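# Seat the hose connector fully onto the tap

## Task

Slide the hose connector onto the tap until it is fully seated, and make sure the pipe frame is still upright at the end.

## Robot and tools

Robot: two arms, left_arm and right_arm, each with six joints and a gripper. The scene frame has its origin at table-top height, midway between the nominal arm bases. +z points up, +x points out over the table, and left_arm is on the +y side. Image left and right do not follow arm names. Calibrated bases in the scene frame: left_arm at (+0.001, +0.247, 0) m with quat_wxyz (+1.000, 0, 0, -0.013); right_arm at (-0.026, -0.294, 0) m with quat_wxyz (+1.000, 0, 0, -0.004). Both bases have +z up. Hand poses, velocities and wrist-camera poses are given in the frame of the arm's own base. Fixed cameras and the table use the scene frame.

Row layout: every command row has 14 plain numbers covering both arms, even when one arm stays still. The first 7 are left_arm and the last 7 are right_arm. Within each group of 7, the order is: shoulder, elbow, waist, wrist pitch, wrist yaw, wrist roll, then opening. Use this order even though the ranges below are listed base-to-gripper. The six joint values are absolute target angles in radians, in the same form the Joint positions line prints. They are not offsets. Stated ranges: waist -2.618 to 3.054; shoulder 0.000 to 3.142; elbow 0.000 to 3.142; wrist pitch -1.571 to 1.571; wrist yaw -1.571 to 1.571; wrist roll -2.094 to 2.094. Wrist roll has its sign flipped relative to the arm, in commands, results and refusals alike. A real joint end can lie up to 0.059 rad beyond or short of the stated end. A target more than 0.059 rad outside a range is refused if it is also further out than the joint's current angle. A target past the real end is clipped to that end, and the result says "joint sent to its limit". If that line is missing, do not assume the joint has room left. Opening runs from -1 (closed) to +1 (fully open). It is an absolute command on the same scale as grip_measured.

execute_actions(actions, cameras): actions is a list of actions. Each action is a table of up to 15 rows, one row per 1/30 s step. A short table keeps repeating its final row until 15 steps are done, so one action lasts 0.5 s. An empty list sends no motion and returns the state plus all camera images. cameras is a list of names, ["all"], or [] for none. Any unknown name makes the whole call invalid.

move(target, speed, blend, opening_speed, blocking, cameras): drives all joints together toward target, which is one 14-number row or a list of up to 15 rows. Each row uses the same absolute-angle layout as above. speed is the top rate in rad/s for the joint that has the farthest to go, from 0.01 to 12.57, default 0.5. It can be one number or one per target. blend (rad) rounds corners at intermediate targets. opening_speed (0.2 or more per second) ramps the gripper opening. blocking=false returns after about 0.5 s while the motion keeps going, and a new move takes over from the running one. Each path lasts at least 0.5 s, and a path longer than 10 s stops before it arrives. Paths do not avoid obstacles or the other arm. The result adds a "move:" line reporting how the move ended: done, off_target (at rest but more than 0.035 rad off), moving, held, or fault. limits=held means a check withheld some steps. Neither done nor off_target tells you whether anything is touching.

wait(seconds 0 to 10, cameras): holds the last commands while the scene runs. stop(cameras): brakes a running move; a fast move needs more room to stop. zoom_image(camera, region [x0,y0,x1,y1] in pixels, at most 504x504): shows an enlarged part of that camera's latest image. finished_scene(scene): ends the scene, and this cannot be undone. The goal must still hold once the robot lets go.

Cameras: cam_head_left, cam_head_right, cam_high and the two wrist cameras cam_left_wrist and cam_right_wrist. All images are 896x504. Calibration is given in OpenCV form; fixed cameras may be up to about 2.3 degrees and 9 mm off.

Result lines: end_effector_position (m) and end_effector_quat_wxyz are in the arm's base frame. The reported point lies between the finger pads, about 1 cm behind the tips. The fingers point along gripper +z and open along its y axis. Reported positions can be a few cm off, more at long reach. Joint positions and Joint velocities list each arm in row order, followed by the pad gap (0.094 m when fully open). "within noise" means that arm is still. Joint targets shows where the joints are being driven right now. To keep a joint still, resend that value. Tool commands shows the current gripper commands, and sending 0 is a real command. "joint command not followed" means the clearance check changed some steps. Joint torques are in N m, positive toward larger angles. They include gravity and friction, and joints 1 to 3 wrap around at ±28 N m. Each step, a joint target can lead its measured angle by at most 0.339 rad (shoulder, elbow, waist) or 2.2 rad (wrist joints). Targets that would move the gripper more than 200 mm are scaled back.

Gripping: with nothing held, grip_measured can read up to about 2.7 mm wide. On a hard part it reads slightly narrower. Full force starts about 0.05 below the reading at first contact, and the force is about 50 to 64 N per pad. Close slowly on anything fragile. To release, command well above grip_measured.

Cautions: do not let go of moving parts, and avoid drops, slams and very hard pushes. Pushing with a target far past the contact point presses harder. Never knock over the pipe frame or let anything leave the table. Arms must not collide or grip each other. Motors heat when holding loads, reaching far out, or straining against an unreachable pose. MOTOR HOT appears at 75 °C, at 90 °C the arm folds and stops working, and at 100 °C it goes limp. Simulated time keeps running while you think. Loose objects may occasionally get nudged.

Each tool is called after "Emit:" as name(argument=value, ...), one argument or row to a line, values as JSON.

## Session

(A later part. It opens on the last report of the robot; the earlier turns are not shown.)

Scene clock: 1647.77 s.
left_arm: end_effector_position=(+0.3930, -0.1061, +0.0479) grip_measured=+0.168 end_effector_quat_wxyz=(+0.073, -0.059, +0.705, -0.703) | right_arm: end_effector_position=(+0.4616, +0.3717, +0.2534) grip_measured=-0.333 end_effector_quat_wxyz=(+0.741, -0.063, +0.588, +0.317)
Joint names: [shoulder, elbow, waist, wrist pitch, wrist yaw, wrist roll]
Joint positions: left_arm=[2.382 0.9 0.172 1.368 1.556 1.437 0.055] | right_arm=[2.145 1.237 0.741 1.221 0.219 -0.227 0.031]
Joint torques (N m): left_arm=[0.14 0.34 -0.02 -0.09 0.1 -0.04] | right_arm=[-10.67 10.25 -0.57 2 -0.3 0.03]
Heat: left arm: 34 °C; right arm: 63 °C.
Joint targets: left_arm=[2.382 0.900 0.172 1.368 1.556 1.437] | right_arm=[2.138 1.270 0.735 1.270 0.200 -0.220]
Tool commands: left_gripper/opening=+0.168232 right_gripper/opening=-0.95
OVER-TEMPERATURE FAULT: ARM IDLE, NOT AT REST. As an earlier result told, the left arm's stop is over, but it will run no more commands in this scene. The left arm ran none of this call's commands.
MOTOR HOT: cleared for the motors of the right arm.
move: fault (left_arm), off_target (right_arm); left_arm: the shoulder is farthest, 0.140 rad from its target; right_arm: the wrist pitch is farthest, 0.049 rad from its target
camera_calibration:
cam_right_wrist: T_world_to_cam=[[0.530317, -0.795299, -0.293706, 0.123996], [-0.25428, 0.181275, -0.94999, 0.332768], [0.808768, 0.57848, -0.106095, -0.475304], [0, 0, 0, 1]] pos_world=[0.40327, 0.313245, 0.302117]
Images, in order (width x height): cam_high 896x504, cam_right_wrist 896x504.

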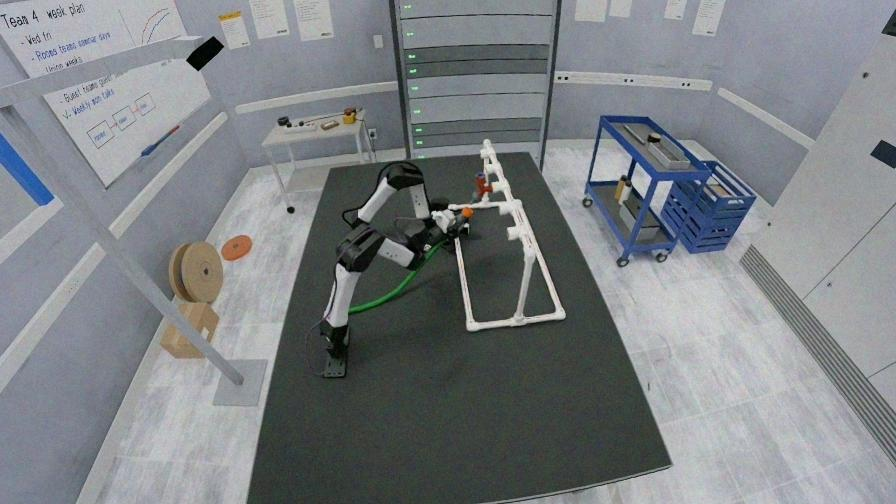

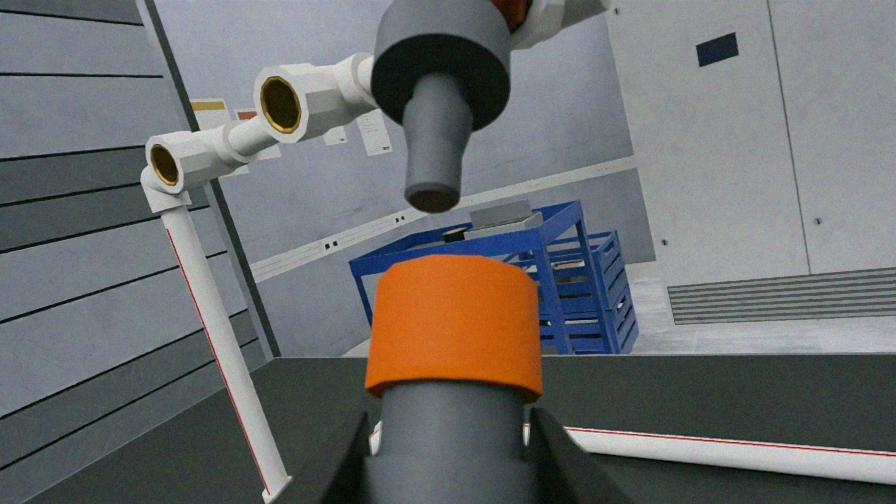

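Emit:
move(
  target=[2.242,0.793,0.172,1.354,1.556,1.415,0.168,2.09,1.327,0.752,1.172,0.238,-0.22,-0.95],
  speed=0.2,
  cameras=["cam_right_wrist","cam_high"],
)

Emit:
zoom_image(
  camera="cam_right_wrist",
  region=[340, 60, 560, 270],
)

Emit:
zoom_image(
  camera="cam_high",
  region=[445, 180, 485, 220],
)

Scene clock: 1657.83 s.
left_arm: end_effector_position=(+0.3930, -0.1061, +0.0479) grip_measured=+0.168 end_effector_quat_wxyz=(+0.073, -0.059, +0.705, -0.703) | right_arm: end_effector_position=(+0.4682, +0.3776, +0.2615) grip_measured=-0.333 end_effector_quat_wxyz=(+0.738, -0.060, +0.596, +0.311)
Joint names: [shoulder, elbow, waist, wrist pitch, wrist yaw, wrist roll]
Joint positions: left_arm=[2.382 0.9 0.172 1.368 1.556 1.437 0.055] | right_arm=[2.142 1.292 0.745 1.145 0.236 -0.227 0.031]
Joint torques (N m): left_arm=[0.1 0.31 -0.02 -0.09 0.1 -0.03] | right_arm=[-14.68 10.59 0.57 1.81 -0.06 0.02]
Heat: left arm: 34 °C; right arm: 63 °C.
Joint targets: left_arm=[2.382 0.900 0.172 1.368 1.556 1.437] | right_arm=[2.090 1.327 0.752 1.172 0.238 -0.220]
Tool commands: left_gripper/opening=+0.168232 right_gripper/opening=-0.95
OVER-TEMPERATURE FAULT: ARM IDLE, NOT AT REST. As an earlier result told, the left arm's stop is over, but it will run no more commands in this scene. The left arm ran none of this call's commands.
move: fault (left_arm), off_target (right_arm); left_arm: the shoulder is farthest, 0.140 rad from its target; right_arm: the shoulder is farthest, 0.052 rad from its target
camera_calibration:
cam_right_wrist: T_world_to_cam=[[0.516341, -0.803701, -0.295732, 0.137851], [-0.267732, 0.176523, -0.947185, 0.348462], [0.813457, 0.568247, -0.12403, -0.476824], [0, 0, 0, 1]] pos_world=[0.409993, 0.320233, 0.311684]
Images, in order (width x height): cam_high 896x504, cam_right_wrist 896x504.

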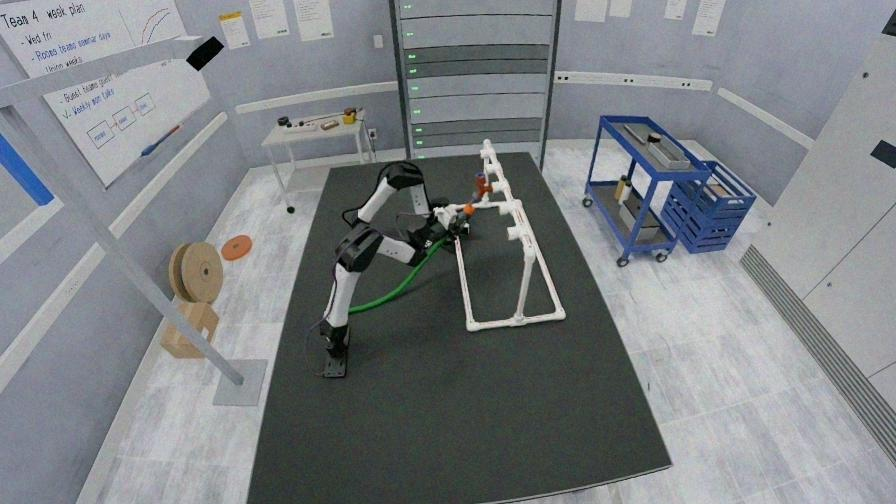

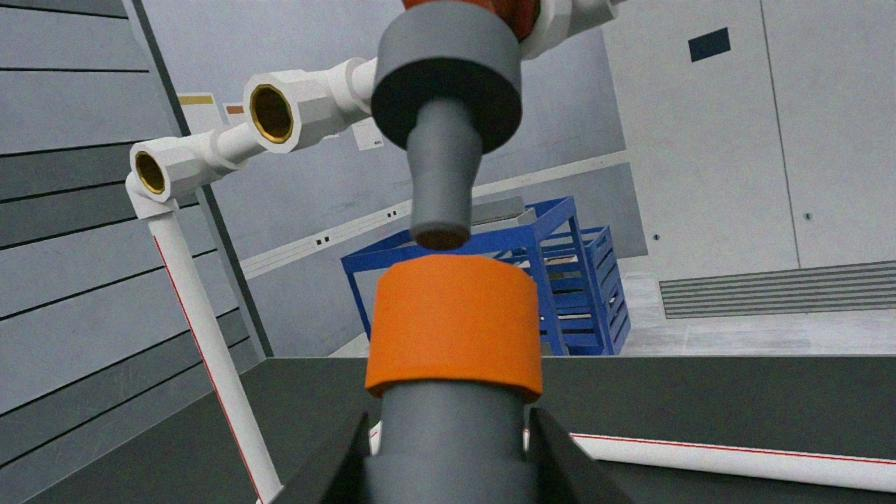

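Scaled by 2.291 from the camera's 896x504 image, which has a finer 1280x720 frame.

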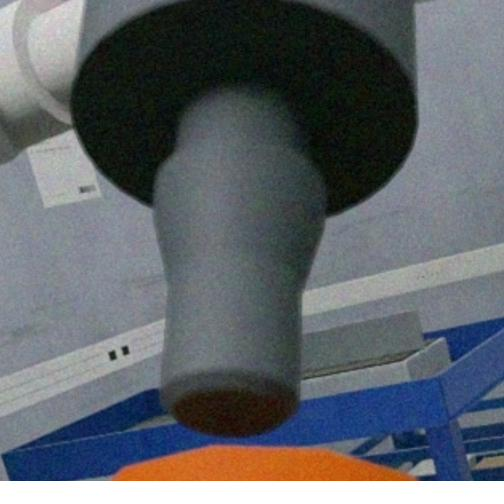

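Scaled by 12.600 from the camera's 896x504 image, which has a finer 1280x720 frame.

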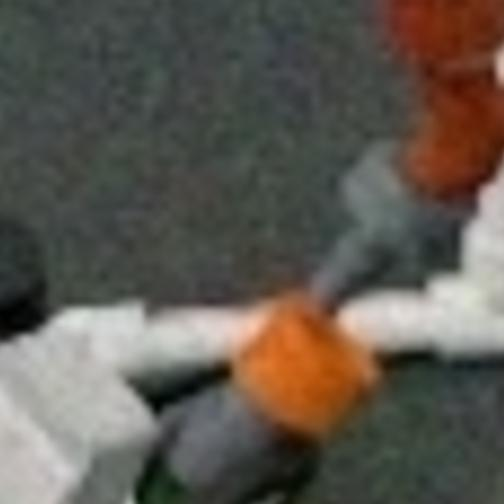

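Emit:
move(
  target=[2.242,0.793,0.172,1.354,1.556,1.415,0.168,2.058,1.264,0.762,1.158,0.257,-0.22,-0.95],
  speed=0.2,
  cameras=["cam_right_wrist","cam_high"],
)

Emit:
zoom_image(
  camera="cam_right_wrist",
  region=[340, 60, 560, 270],
)

Emit:
zoom_image(
  camera="cam_high",
  region=[445, 180, 485, 220],
)

Scene clock: 1663.87 s.
left_arm: end_effector_position=(+0.3930, -0.1061, +0.0479) grip_measured=+0.168 end_effector_quat_wxyz=(+0.073, -0.059, +0.705, -0.703) | right_arm: end_effector_position=(+0.4614, +0.3747, +0.2692) grip_measured=-0.333 end_effector_quat_wxyz=(+0.739, -0.055, +0.596, +0.309)
Joint names: [shoulder, elbow, waist, wrist pitch, wrist yaw, wrist roll]
Joint positions: left_arm=[2.382 0.9 0.172 1.368 1.556 1.437 0.055] | right_arm=[2.106 1.268 0.755 1.135 0.255 -0.227 0.031]
Joint torques (N m): left_arm=[0.12 0.31 -0.09 -0.1 0.1 -0.03] | right_arm=[-14.15 6.75 0.58 1.77 -0.06 0.02]
Heat: left arm: 34 °C; right arm: 69 °C.
Joint targets: left_arm=[2.382 0.900 0.172 1.368 1.556 1.437] | right_arm=[2.058 1.264 0.762 1.158 0.257 -0.220]
Tool commands: left_gripper/opening=+0.168232 right_gripper/opening=-0.95
OVER-TEMPERATURE FAULT: ARM IDLE, NOT AT REST. As an earlier result told, the left arm's stop is over, but it will run no more commands in this scene. The left arm ran none of this call's commands.
move: fault (left_arm), off_target (right_arm); left_arm: the shoulder is farthest, 0.140 rad from its target; right_arm: the shoulder is farthest, 0.048 rad from its target
camera_calibration:
cam_right_wrist: T_world_to_cam=[[0.508662, -0.806524, -0.301299, 0.147412], [-0.268163, 0.184133, -0.945613, 0.351262], [0.818139, 0.561795, -0.122618, -0.468852], [0, 0, 0, 1]] pos_world=[0.402799, 0.317611, 0.319083]
Images, in order (width x height): cam_high 896x504, cam_right_wrist 896x504.

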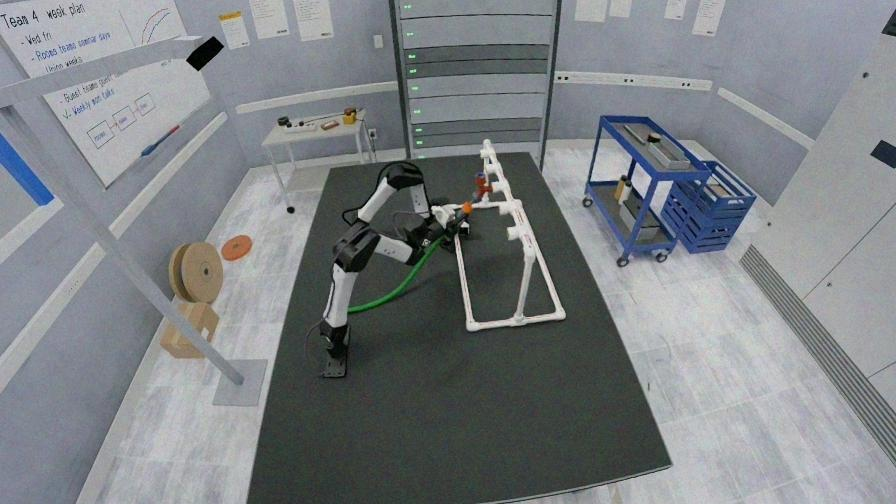

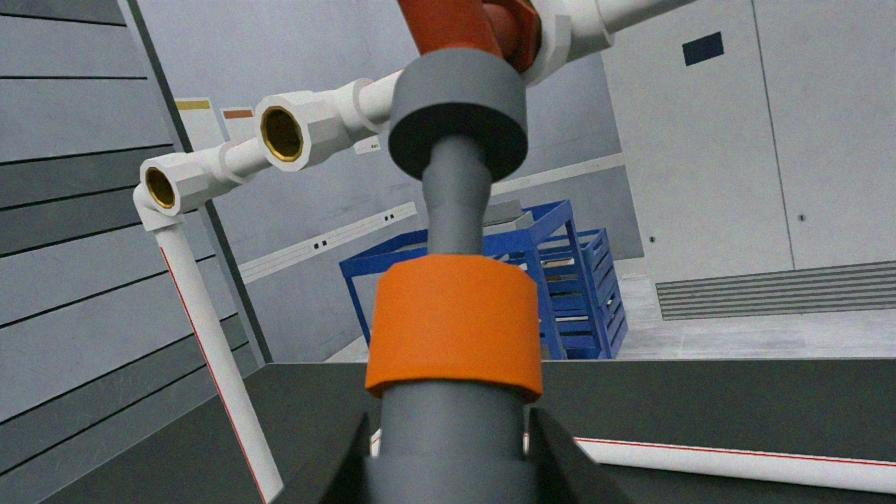

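Scaled by 2.291 from the camera's 896x504 image, which has a finer 1280x720 frame.

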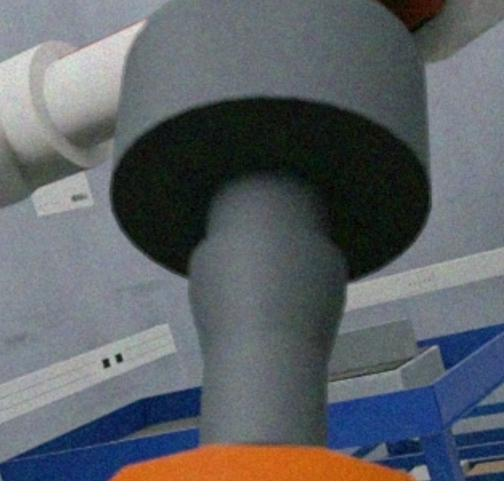

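Scaled by 12.600 from the camera's 896x504 image, which has a finer 1280x720 frame.

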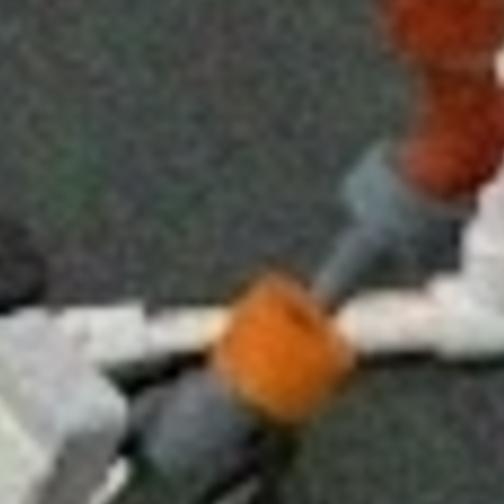

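Emit:
move(
  target=[2.242,0.793,0.172,1.354,1.556,1.415,0.168,2.136,1.384,0.732,1.145,0.221,-0.22,-0.95],
  speed=0.15,
  cameras=["cam_right_wrist","cam_high"],
)

Emit:
zoom_image(
  camera="cam_right_wrist",
  region=[340, 100, 560, 310],
)

Emit:
zoom_image(
  camera="cam_high",
  region=[445, 180, 485, 220],
)

Scene clock: 1671.13 s.
left_arm: end_effector_position=(+0.3930, -0.1061, +0.0479) grip_measured=+0.168 end_effector_quat_wxyz=(+0.073, -0.059, +0.705, -0.703) | right_arm: end_effector_position=(+0.4744, +0.3768, +0.2840) grip_measured=-0.333 end_effector_quat_wxyz=(+0.747, -0.052, +0.584, +0.313)
Joint names: [shoulder, elbow, waist, wrist pitch, wrist yaw, wrist roll]
Joint positions: left_arm=[2.382 0.9 0.172 1.368 1.556 1.437 0.055] | right_arm=[2.132 1.348 0.739 1.113 0.24 -0.227 0.031]
Joint torques (N m): left_arm=[0.14 0.28 -0.01 -0.09 0.09 -0.03] | right_arm=[-10.02 10.95 -0.62 1.83 -0.29 0.02]
Heat: left arm: 34 °C; right arm: 69 °C.
Joint targets: left_arm=[2.382 0.900 0.172 1.368 1.556 1.437] | right_arm=[2.136 1.384 0.732 1.145 0.221 -0.220]
Tool commands: left_gripper/opening=+0.168233 right_gripper/opening=-0.95
OVER-TEMPERATURE FAULT: ARM IDLE, NOT AT REST. As an earlier result told, the left arm's stop is over, but it will run no more commands in this scene. The left arm ran none of this call's commands.
move: fault (left_arm), off_target (right_arm); left_arm: the shoulder is farthest, 0.140 rad from its target; right_arm: the elbow is farthest, 0.036 rad from its target
camera_calibration:
cam_right_wrist: T_world_to_cam=[[0.514894, -0.802237, -0.302159, 0.142642], [-0.243603, 0.201017, -0.948815, 0.351315], [0.821913, 0.562146, -0.0919249, -0.48951], [0, 0, 0, 1]] pos_world=[0.414471, 0.318989, 0.331435]
Images, in order (width x height): cam_high 896x504, cam_right_wrist 896x504.

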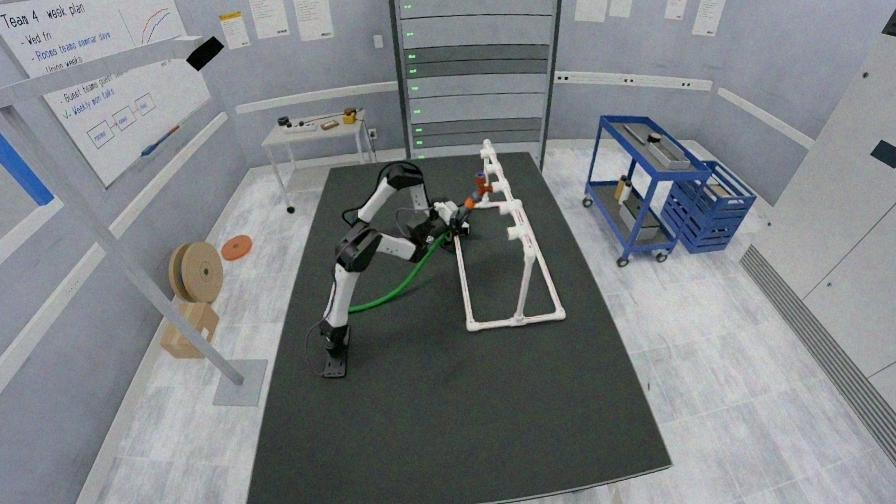

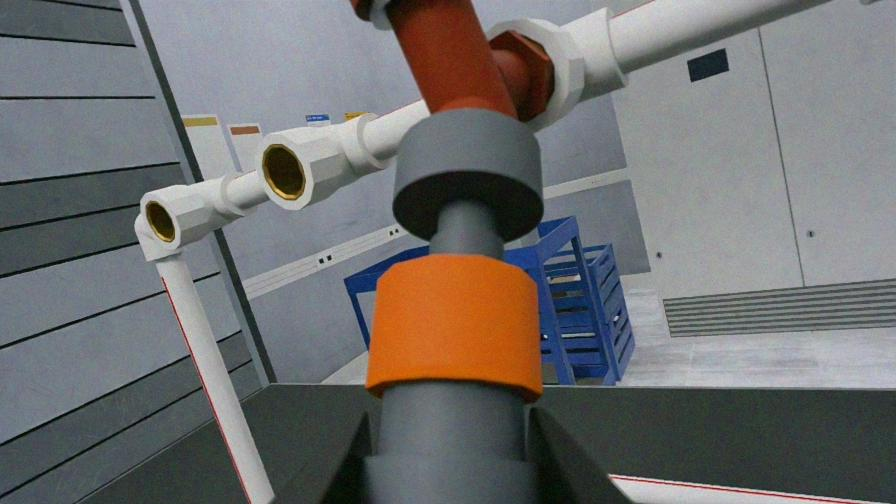

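Scaled by 2.291 from the camera's 896x504 image, which has a finer 1280x720 frame.

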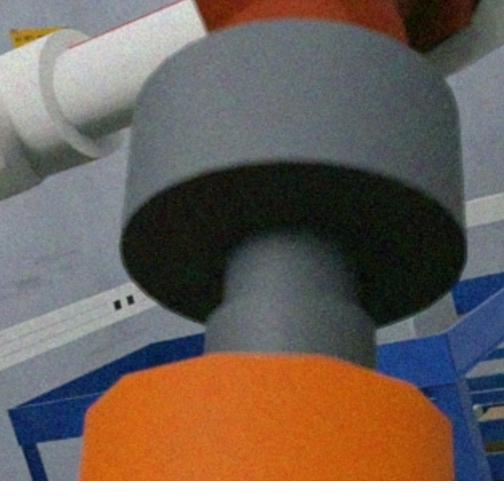

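Scaled by 12.600 from the camera's 896x504 image, which has a finer 1280x720 frame.

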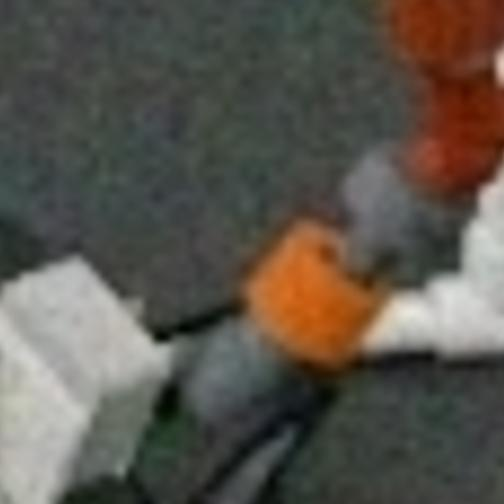

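Emit:
execute_actions(
  actions=[
    [[2.242,0.793,0.172,1.354,1.556,1.415,0.168,1.940,1.680,0.660,1.595,0.290,-0.22,-0.95],[2.242,0.793,0.172,1.354,1.556,1.415,0.168,2.130,1.360,0.728,1.05,0.215,-0.22,-0.95],[2.242,0.793,0.172,1.354,1.556,1.415,0.168,2.130,1.400,0.724,1.10,0.212,-0.22,-0.95]],
  ],
  cameras=["cam_right_wrist","cam_high","cam_head_left"],
)

Emit:
zoom_image(
  camera="cam_right_wrist",
  region=[340, 100, 560, 310],
)

Scene clock: 1677.80 s.
left_arm: end_effector_position=(+0.3930, -0.1061, +0.0479) grip_measured=+0.168 end_effector_quat_wxyz=(+0.073, -0.059, +0.705, -0.703) | right_arm: end_effector_position=(+0.4794, +0.3766, +0.2872) grip_measured=-0.333 end_effector_quat_wxyz=(+0.747, -0.055, +0.585, +0.312)
Joint names: [shoulder, elbow, waist, wrist pitch, wrist yaw, wrist roll]
Joint positions: left_arm=[2.382 0.9 0.172 1.368 1.556 1.437 0.055] | right_arm=[2.135 1.371 0.73 1.089 0.229 -0.226 0.031]
Joint torques (N m): left_arm=[0.2 0.4 -0.01 -0.08 0.11 -0.03] | right_arm=[-10.85 10.33 -0.55 1.63 -0.29 0.01]
Heat: left arm: 34 °C; right arm: 69 °C.
Joint targets: left_arm=[2.382 0.900 0.172 1.368 1.556 1.437] | right_arm=[2.130 1.400 0.724 1.100 0.212 -0.220]
Tool commands: left_gripper/opening=+0.168233 right_gripper/opening=-0.95
OVER-TEMPERATURE FAULT: ARM IDLE, NOT AT REST. As an earlier result told, the left arm's stop is over, but it will run no more commands in this scene. The left arm ran none of this call's commands.
camera_calibration:
cam_right_wrist: T_world_to_cam=[[0.515713, -0.803525, -0.2973, 0.139602], [-0.243478, 0.195246, -0.950051, 0.358148], [0.821437, 0.56234, -0.09495, -0.492142], [0, 0, 0, 1]] pos_world=[0.41947, 0.318997, 0.335034]
Images, in order (width x height): cam_head_left 896x504, cam_high 896x504, cam_right_wrist 896x504.

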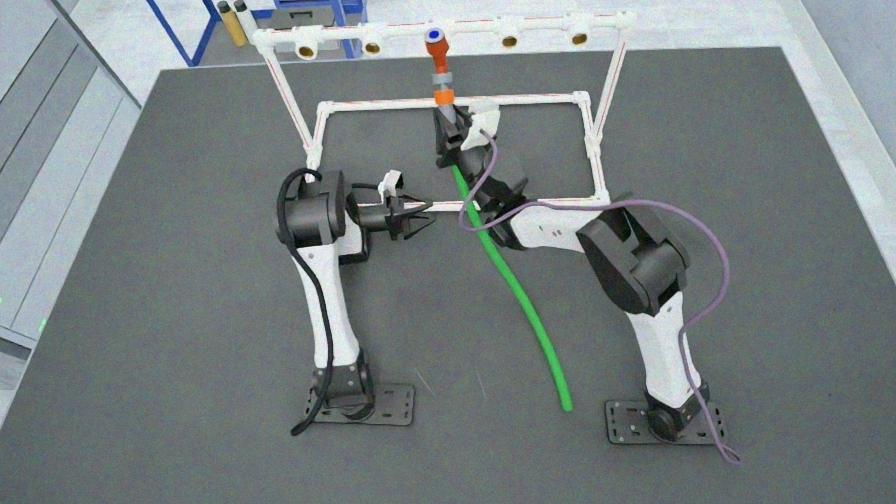

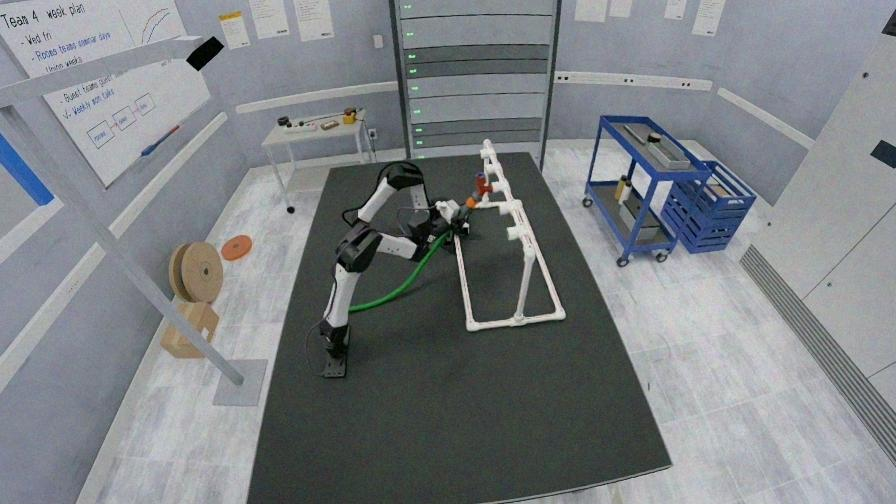

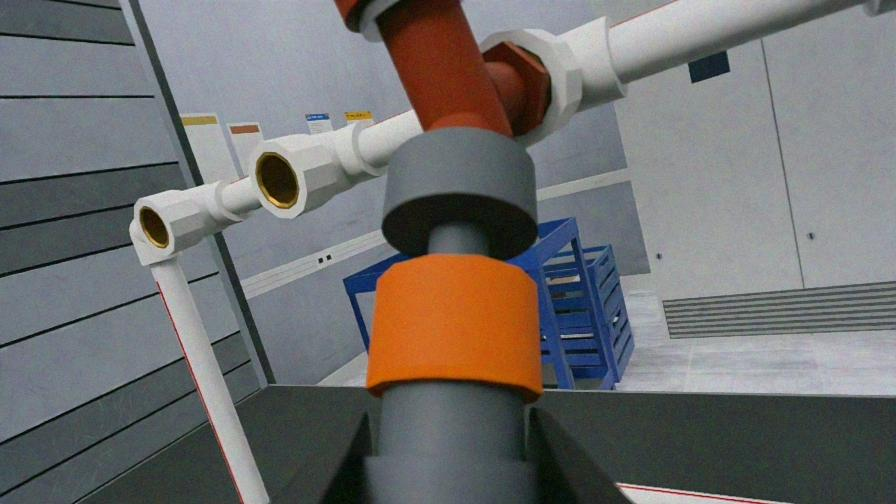

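Scaled by 2.291 from the camera's 896x504 image, which has a finer 1280x720 frame.

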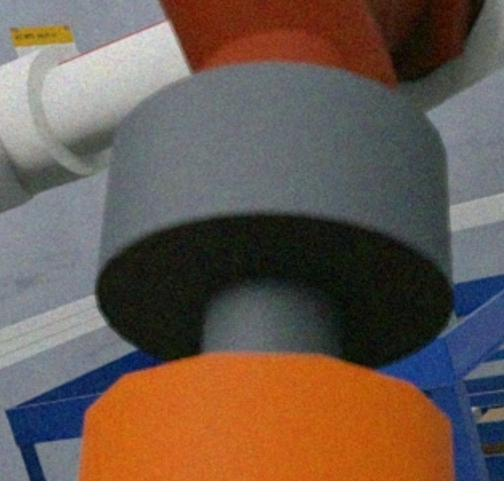

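Emit:
execute_actions(
  actions=[
    [[2.242,0.793,0.172,1.354,1.556,1.415,0.168,2.130,1.345,0.732,1.150,0.225,-0.22,-0.95],[2.242,0.793,0.172,1.354,1.556,1.415,0.168,2.130,1.345,0.732,1.150,0.225,-0.22,-0.95],[2.242,0.793,0.172,1.354,1.556,1.415,0.168,2.130,1.345,0.732,1.150,0.225,-0.22,-0.95],[2.242,0.793,0.172,1.354,1.556,1.415,0.168,2.130,1.345,0.732,1.150,0.225,-0.22,-0.95],[2.242,0.793,0.172,1.354,1.556,1.415,0.168,2.130,1.345,0.732,1.150,0.225,-0.22,-0.95],[2.242,0.793,0.172,1.354,1.556,1.415,0.168,2.130,1.345,0.732,1.150,0.225,-0.22,-0.95],[2.242,0.793,0.172,1.354,1.556,1.415,0.168,1.940,1.680,0.655,1.60,0.295,-0.22,-0.95],[2.242,0.793,0.172,1.354,1.556,1.415,0.168,1.940,1.690,0.650,1.60,0.290,-0.22,-0.95],[2.242,0.793,0.172,1.354,1.556,1.415,0.168,2.130,1.400,0.722,1.05,0.211,-0.22,-0.95],[2.242,0.793,0.172,1.354,1.556,1.415,0.168,2.130,1.420,0.716,1.09,0.207,-0.22,-0.95]],
  ],
  cameras=["cam_right_wrist","cam_high","cam_head_left"],
)

Emit:
zoom_image(
  camera="cam_right_wrist",
  region=[340, 100, 560, 310],
)

Scene clock: 1683.87 s.
left_arm: end_effector_position=(+0.3936, -0.1060, +0.0480) grip_measured=+0.168 end_effector_quat_wxyz=(+0.073, -0.059, +0.705, -0.703) | right_arm: end_effector_position=(+0.4860, +0.3748, +0.2906) grip_measured=-0.333 end_effector_quat_wxyz=(+0.747, -0.054, +0.587, +0.308)
Joint names: [shoulder, elbow, waist, wrist pitch, wrist yaw, wrist roll]
Joint positions: left_arm=[2.383 0.903 0.172 1.37 1.556 1.44 0.055] | right_arm=[2.138 1.397 0.72 1.059 0.227 -0.226 0.031]
Joint torques (N m): left_arm=[0.2 0.35 0.01 -0.08 0.09 -0.03] | right_arm=[-11.19 9.77 -0.39 1.83 -0.32 0]
Heat: left arm: 34 °C; right arm: 70 °C.
Joint targets: left_arm=[2.383 0.903 0.172 1.370 1.556 1.440] | right_arm=[2.130 1.420 0.716 1.090 0.207 -0.220]
Tool commands: left_gripper/opening=+0.168234 right_gripper/opening=-0.95
OVER-TEMPERATURE FAULT: ARM IDLE, NOT AT REST. As an earlier result told, the left arm's stop is over, but it will run no more commands in this scene. The left arm ran none of this call's commands.
camera_calibration:
cam_right_wrist: T_world_to_cam=[[0.508123, -0.80909, -0.29527, 0.140928], [-0.245956, 0.192239, -0.950026, 0.365599], [0.825419, 0.555353, -0.101319, -0.493647], [0, 0, 0, 1]] pos_world=[0.425778, 0.317889, 0.338924]
Images, in order (width x height): cam_head_left 896x504, cam_high 896x504, cam_right_wrist 896x504.

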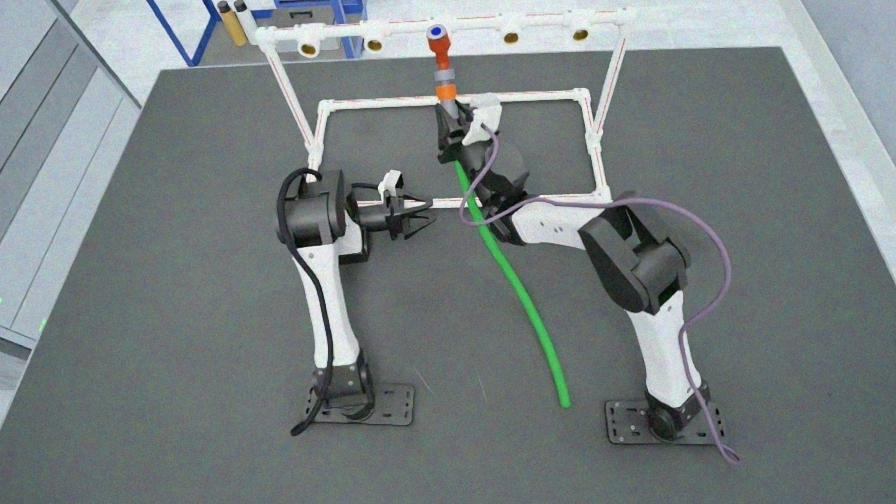

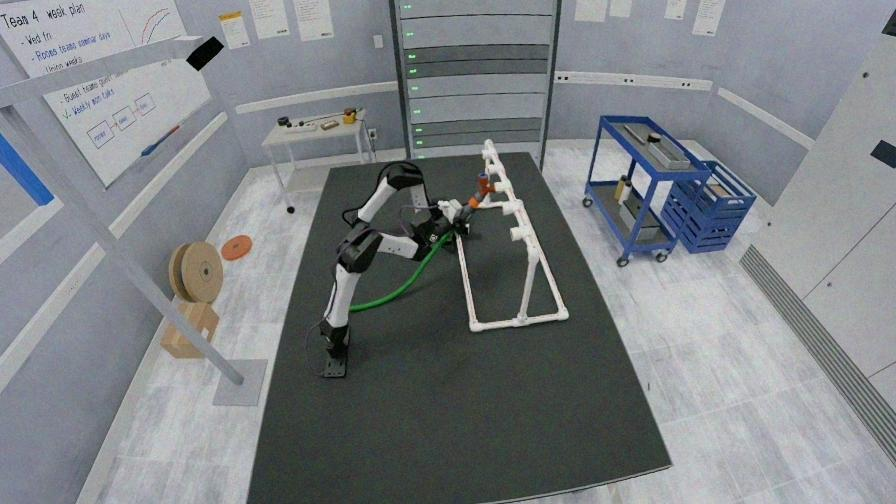

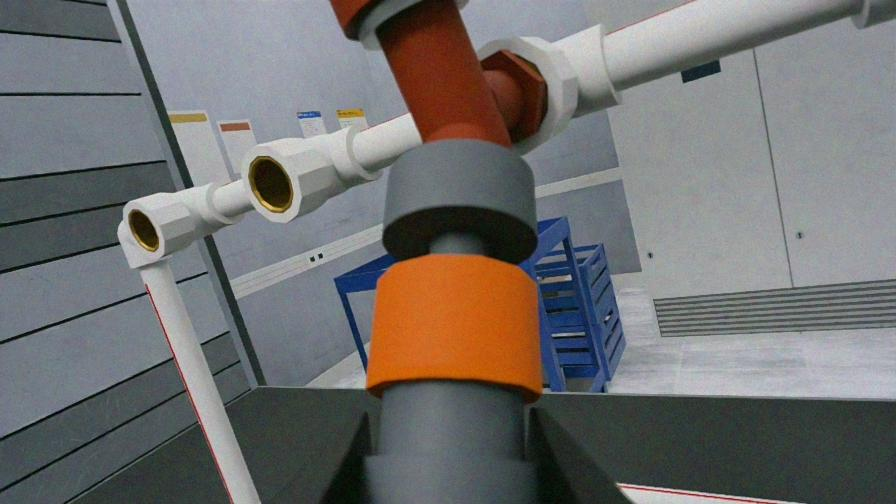

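Scaled by 2.291 from the camera's 896x504 image, which has a finer 1280x720 frame.

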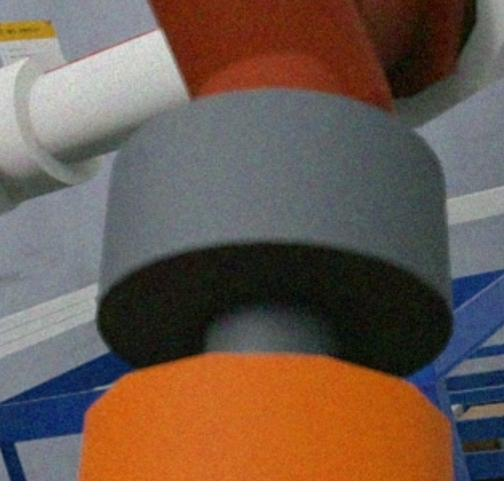

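Emit:
execute_actions(
  actions=[
    [[2.242,0.793,0.172,1.354,1.556,1.415,0.168,2.130,1.420,0.716,1.09,0.207,-0.22,-0.27],[2.242,0.793,0.172,1.354,1.556,1.415,0.168,2.130,1.420,0.716,1.09,0.207,-0.22,-0.27],[2.242,0.793,0.172,1.354,1.556,1.415,0.168,2.130,1.420,0.716,1.09,0.207,-0.22,-0.27],[2.242,0.793,0.172,1.354,1.556,1.415,0.168,2.130,1.420,0.716,1.09,0.207,-0.22,-0.27],[2.242,0.793,0.172,1.354,1.556,1.415,0.168,2.130,1.420,0.716,1.09,0.207,-0.22,-0.27],[2.242,0.793,0.172,1.354,1.556,1.415,0.168,2.130,1.420,0.716,1.09,0.207,-0.22,-0.27],[2.242,0.793,0.172,1.354,1.556,1.415,0.168,2.130,1.420,0.716,1.09,0.207,-0.22,-0.95]],
  ],
  cameras=["cam_right_wrist"],
)

Emit:
zoom_image(
  camera="cam_right_wrist",
  region=[340, 100, 560, 310],
)

Scene clock: 1692.40 s.
left_arm: end_effector_position=(+0.3936, -0.1060, +0.0480) grip_measured=+0.168 end_effector_quat_wxyz=(+0.073, -0.059, +0.705, -0.703) | right_arm: end_effector_position=(+0.4856, +0.3744, +0.2923) grip_measured=-0.341 end_effector_quat_wxyz=(+0.749, -0.053, +0.584, +0.309)
Joint names: [shoulder, elbow, waist, wrist pitch, wrist yaw, wrist roll]
Joint positions: left_arm=[2.383 0.903 0.172 1.37 1.556 1.44 0.055] | right_arm=[2.138 1.397 0.72 1.066 0.226 -0.226 0.031]
Joint torques (N m): left_arm=[0.17 0.32 -0.02 -0.08 0.11 -0.03] | right_arm=[-11.21 9.78 -0.35 1.76 -0.32 0.01]
Heat: left arm: 34 °C; right arm: 70 °C.
Joint targets: left_arm=[2.383 0.903 0.172 1.370 1.556 1.440] | right_arm=[2.130 1.420 0.716 1.090 0.207 -0.220]
Tool commands: left_gripper/opening=+0.168234 right_gripper/opening=-0.95
OVER-TEMPERATURE FAULT: ARM IDLE, NOT AT REST. As an earlier result told, the left arm's stop is over, but it will run no more commands in this scene. The left arm ran none of this call's commands.
camera_calibration:
cam_right_wrist: T_world_to_cam=[[0.510121, -0.8075, -0.296176, 0.139948], [-0.240731, 0.196543, -0.950484, 0.36321], [0.825727, 0.556161, -0.0941297, -0.495474], [0, 0, 0, 1]] pos_world=[0.425172, 0.317185, 0.340036]
Images, in order (width x height): cam_right_wrist 896x504.

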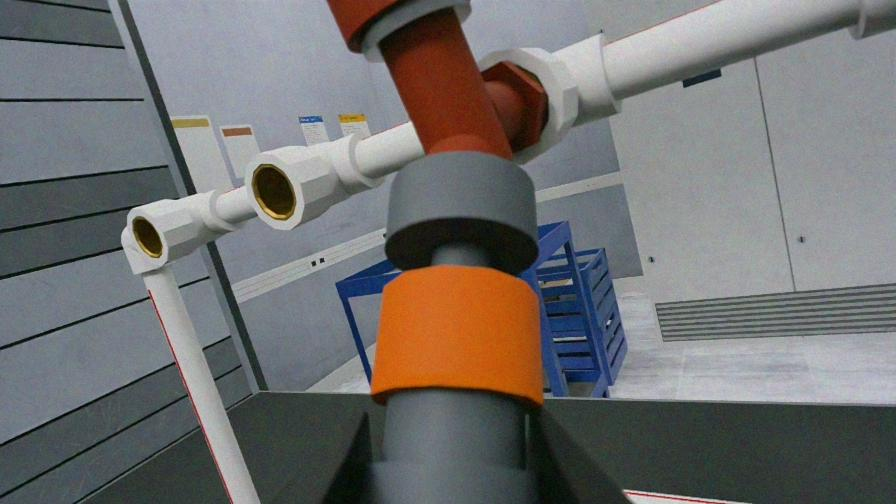

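Scaled by 2.291 from the camera's 896x504 image, which has a finer 1280x720 frame.

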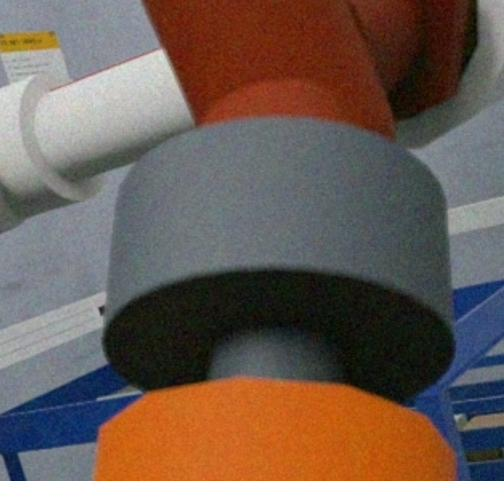

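Emit:
execute_actions(
  actions=[
    [[2.242,0.793,0.172,1.354,1.556,1.415,0.168,2.130,1.410,0.716,1.075,0.217,-0.22,-0.95],[2.242,0.793,0.172,1.354,1.556,1.415,0.168,2.130,1.410,0.716,1.075,0.217,-0.22,-0.20],[2.242,0.793,0.172,1.354,1.556,1.415,0.168,2.130,1.410,0.716,1.075,0.217,-0.22,-0.20],[2.242,0.793,0.172,1.354,1.556,1.415,0.168,2.130,1.410,0.716,1.075,0.217,-0.22,-0.20],[2.242,0.793,0.172,1.354,1.556,1.415,0.168,2.130,1.410,0.716,1.075,0.217,-0.22,-0.20],[2.242,0.793,0.172,1.354,1.556,1.415,0.168,2.130,1.410,0.716,1.075,0.217,-0.22,-0.95]],
  ],
  cameras=["cam_right_wrist"],
)

Emit:
zoom_image(
  camera="cam_right_wrist",
  region=[340, 100, 560, 310],
)

Scene clock: 1700.10 s.
left_arm: end_effector_position=(+0.3936, -0.1060, +0.0480) grip_measured=+0.168 end_effector_quat_wxyz=(+0.073, -0.059, +0.705, -0.703) | right_arm: end_effector_position=(+0.4861, +0.3739, +0.2917) grip_measured=-0.345 end_effector_quat_wxyz=(+0.748, -0.052, +0.585, +0.307)
Joint names: [shoulder, elbow, waist, wrist pitch, wrist yaw, wrist roll]
Joint positions: left_arm=[2.383 0.903 0.172 1.37 1.556 1.44 0.055] | right_arm=[2.138 1.397 0.72 1.064 0.23 -0.226 0.031]
Joint torques (N m): left_arm=[0.18 0.34 -0.02 -0.09 0.09 -0.04] | right_arm=[-11.21 8.76 -0.34 1.63 -0.25 0]
Heat: left arm: 34 °C; right arm: 70 °C.
Joint targets: left_arm=[2.383 0.903 0.172 1.370 1.556 1.440] | right_arm=[2.130 1.410 0.716 1.075 0.217 -0.220]
Tool commands: left_gripper/opening=+0.168234 right_gripper/opening=-0.95
OVER-TEMPERATURE FAULT: ARM IDLE, NOT AT REST. As an earlier result told, the left arm's stop is over, but it will run no more commands in this scene. The left arm ran none of this call's commands.
camera_calibration:
cam_right_wrist: T_world_to_cam=[[0.506402, -0.809546, -0.296971, 0.141957], [-0.242405, 0.196858, -0.949993, 0.363409], [0.827524, 0.553066, -0.0965488, -0.494694], [0, 0, 0, 1]] pos_world=[0.425576, 0.316979, 0.339631]
Images, in order (width x height): cam_right_wrist 896x504.

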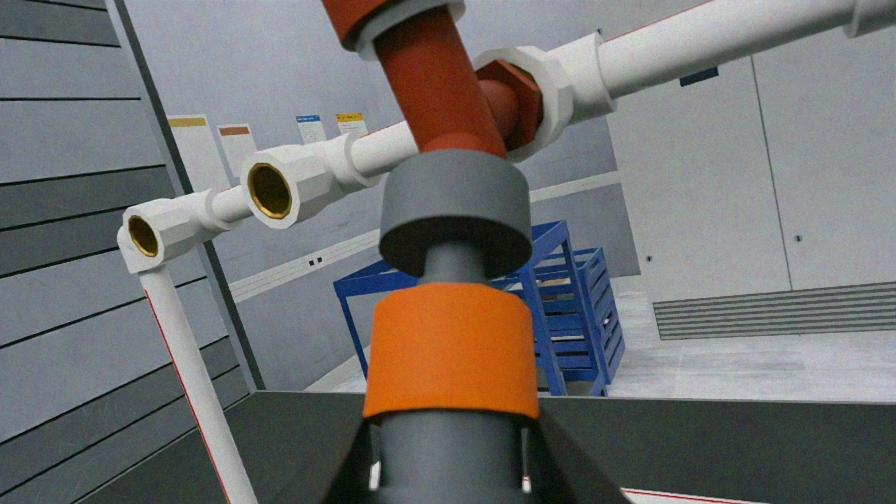

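Scaled by 2.291 from the camera's 896x504 image, which has a finer 1280x720 frame.

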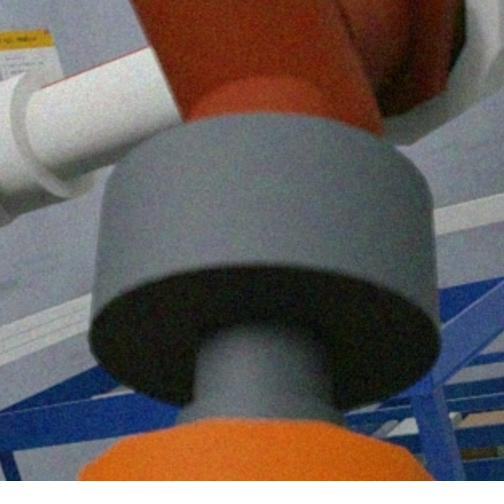

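Emit:
execute_actions(
  actions=[
    [[2.242,0.793,0.172,1.354,1.556,1.415,0.168,2.10,1.432,0.712,1.08,0.217,-0.22,-0.95],[2.242,0.793,0.172,1.354,1.556,1.415,0.168,2.10,1.432,0.712,1.08,0.217,-0.22,-0.95],[2.242,0.793,0.172,1.354,1.556,1.415,0.168,2.10,1.432,0.712,1.08,0.217,-0.22,-0.95],[2.242,0.793,0.172,1.354,1.556,1.415,0.168,2.10,1.432,0.712,1.08,0.217,-0.22,-0.95],[2.242,0.793,0.172,1.354,1.556,1.415,0.168,2.10,1.432,0.712,1.08,0.217,-0.22,-0.95],[2.242,0.793,0.172,1.354,1.556,1.415,0.168,2.10,1.432,0.712,1.08,0.217,-0.22,-0.95],[2.242,0.793,0.172,1.354,1.556,1.415,0.168,1.86,1.600,0.712,1.61,0.20,-0.22,-0.95],[2.242,0.793,0.172,1.354,1.556,1.415,0.168,1.86,1.600,0.712,1.61,0.20,-0.22,-0.95],[2.242,0.793,0.172,1.354,1.556,1.415,0.168,2.12,1.42,0.712,1.07,0.21,-0.22,-0.95]],
  ],
  cameras=["cam_right_wrist","cam_head_left"],
)

Emit:
zoom_image(
  camera="cam_right_wrist",
  region=[340, 100, 560, 310],
)

Scene clock: 1720.40 s.
left_arm: end_effector_position=(+0.3937, -0.1060, +0.0481) grip_measured=+0.168 end_effector_quat_wxyz=(+0.073, -0.058, +0.705, -0.703) | right_arm: end_effector_position=(+0.4870, +0.3732, +0.2958) grip_measured=-0.344 end_effector_quat_wxyz=(+0.748, -0.051, +0.587, +0.306)
Joint names: [shoulder, elbow, waist, wrist pitch, wrist yaw, wrist roll]
Joint positions: left_arm=[2.383 0.903 0.172 1.371 1.556 1.44 0.055] | right_arm=[2.13 1.406 0.718 1.045 0.231 -0.226 0.031]
Joint torques (N m): left_arm=[0.13 0.32 -0.01 -0.1 0.1 -0.04] | right_arm=[-11.36 8.96 -0.55 1.77 -0.33 0]
Heat: left arm: 34 °C; right arm: 70 °C.
Joint targets: left_arm=[2.383 0.903 0.172 1.371 1.556 1.440] | right_arm=[2.120 1.420 0.712 1.070 0.210 -0.220]
Tool commands: left_gripper/opening=+0.168234 right_gripper/opening=-0.95
OVER-TEMPERATURE FAULT: ARM IDLE, NOT AT REST. As an earlier result told, the left arm's stop is over, but it will run no more commands in this scene. The left arm ran none of this call's commands.
camera_calibration:
cam_right_wrist: T_world_to_cam=[[0.503699, -0.811126, -0.297258, 0.1442], [-0.244188, 0.196381, -0.949635, 0.368576], [0.828649, 0.550917, -0.09915, -0.493709], [0, 0, 0, 1]] pos_world=[0.42648, 0.316576, 0.343927]
Images, in order (width x height): cam_head_left 896x504, cam_right_wrist 896x504.

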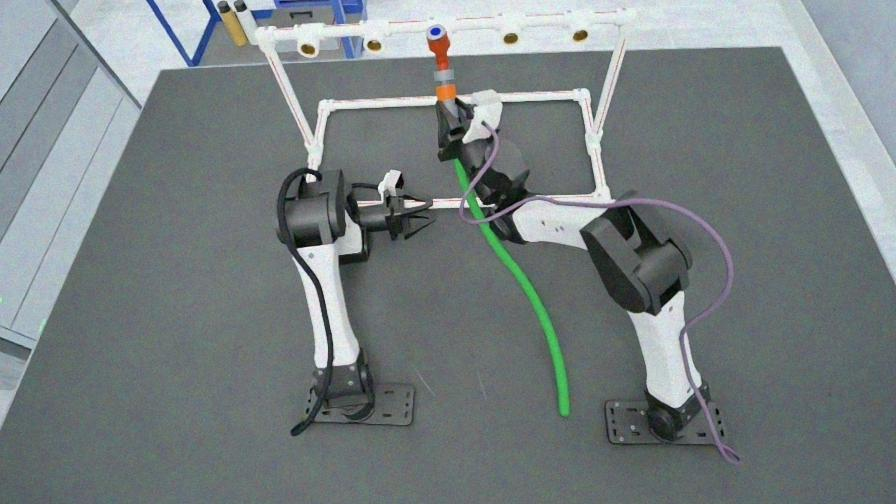

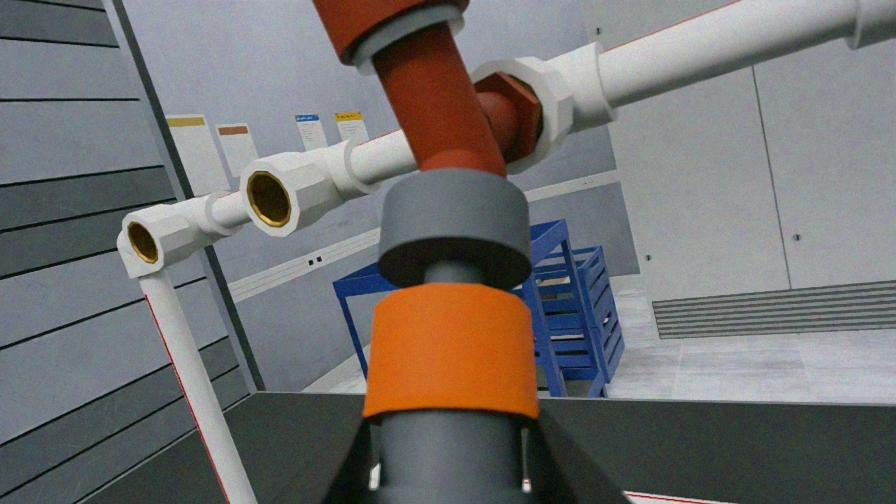

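Scaled by 2.291 from the camera's 896x504 image, which has a finer 1280x720 frame.

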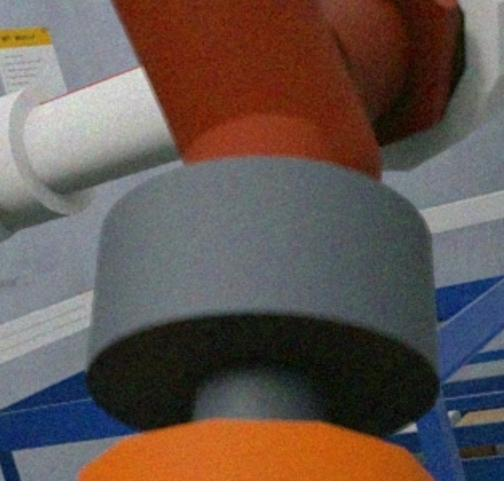

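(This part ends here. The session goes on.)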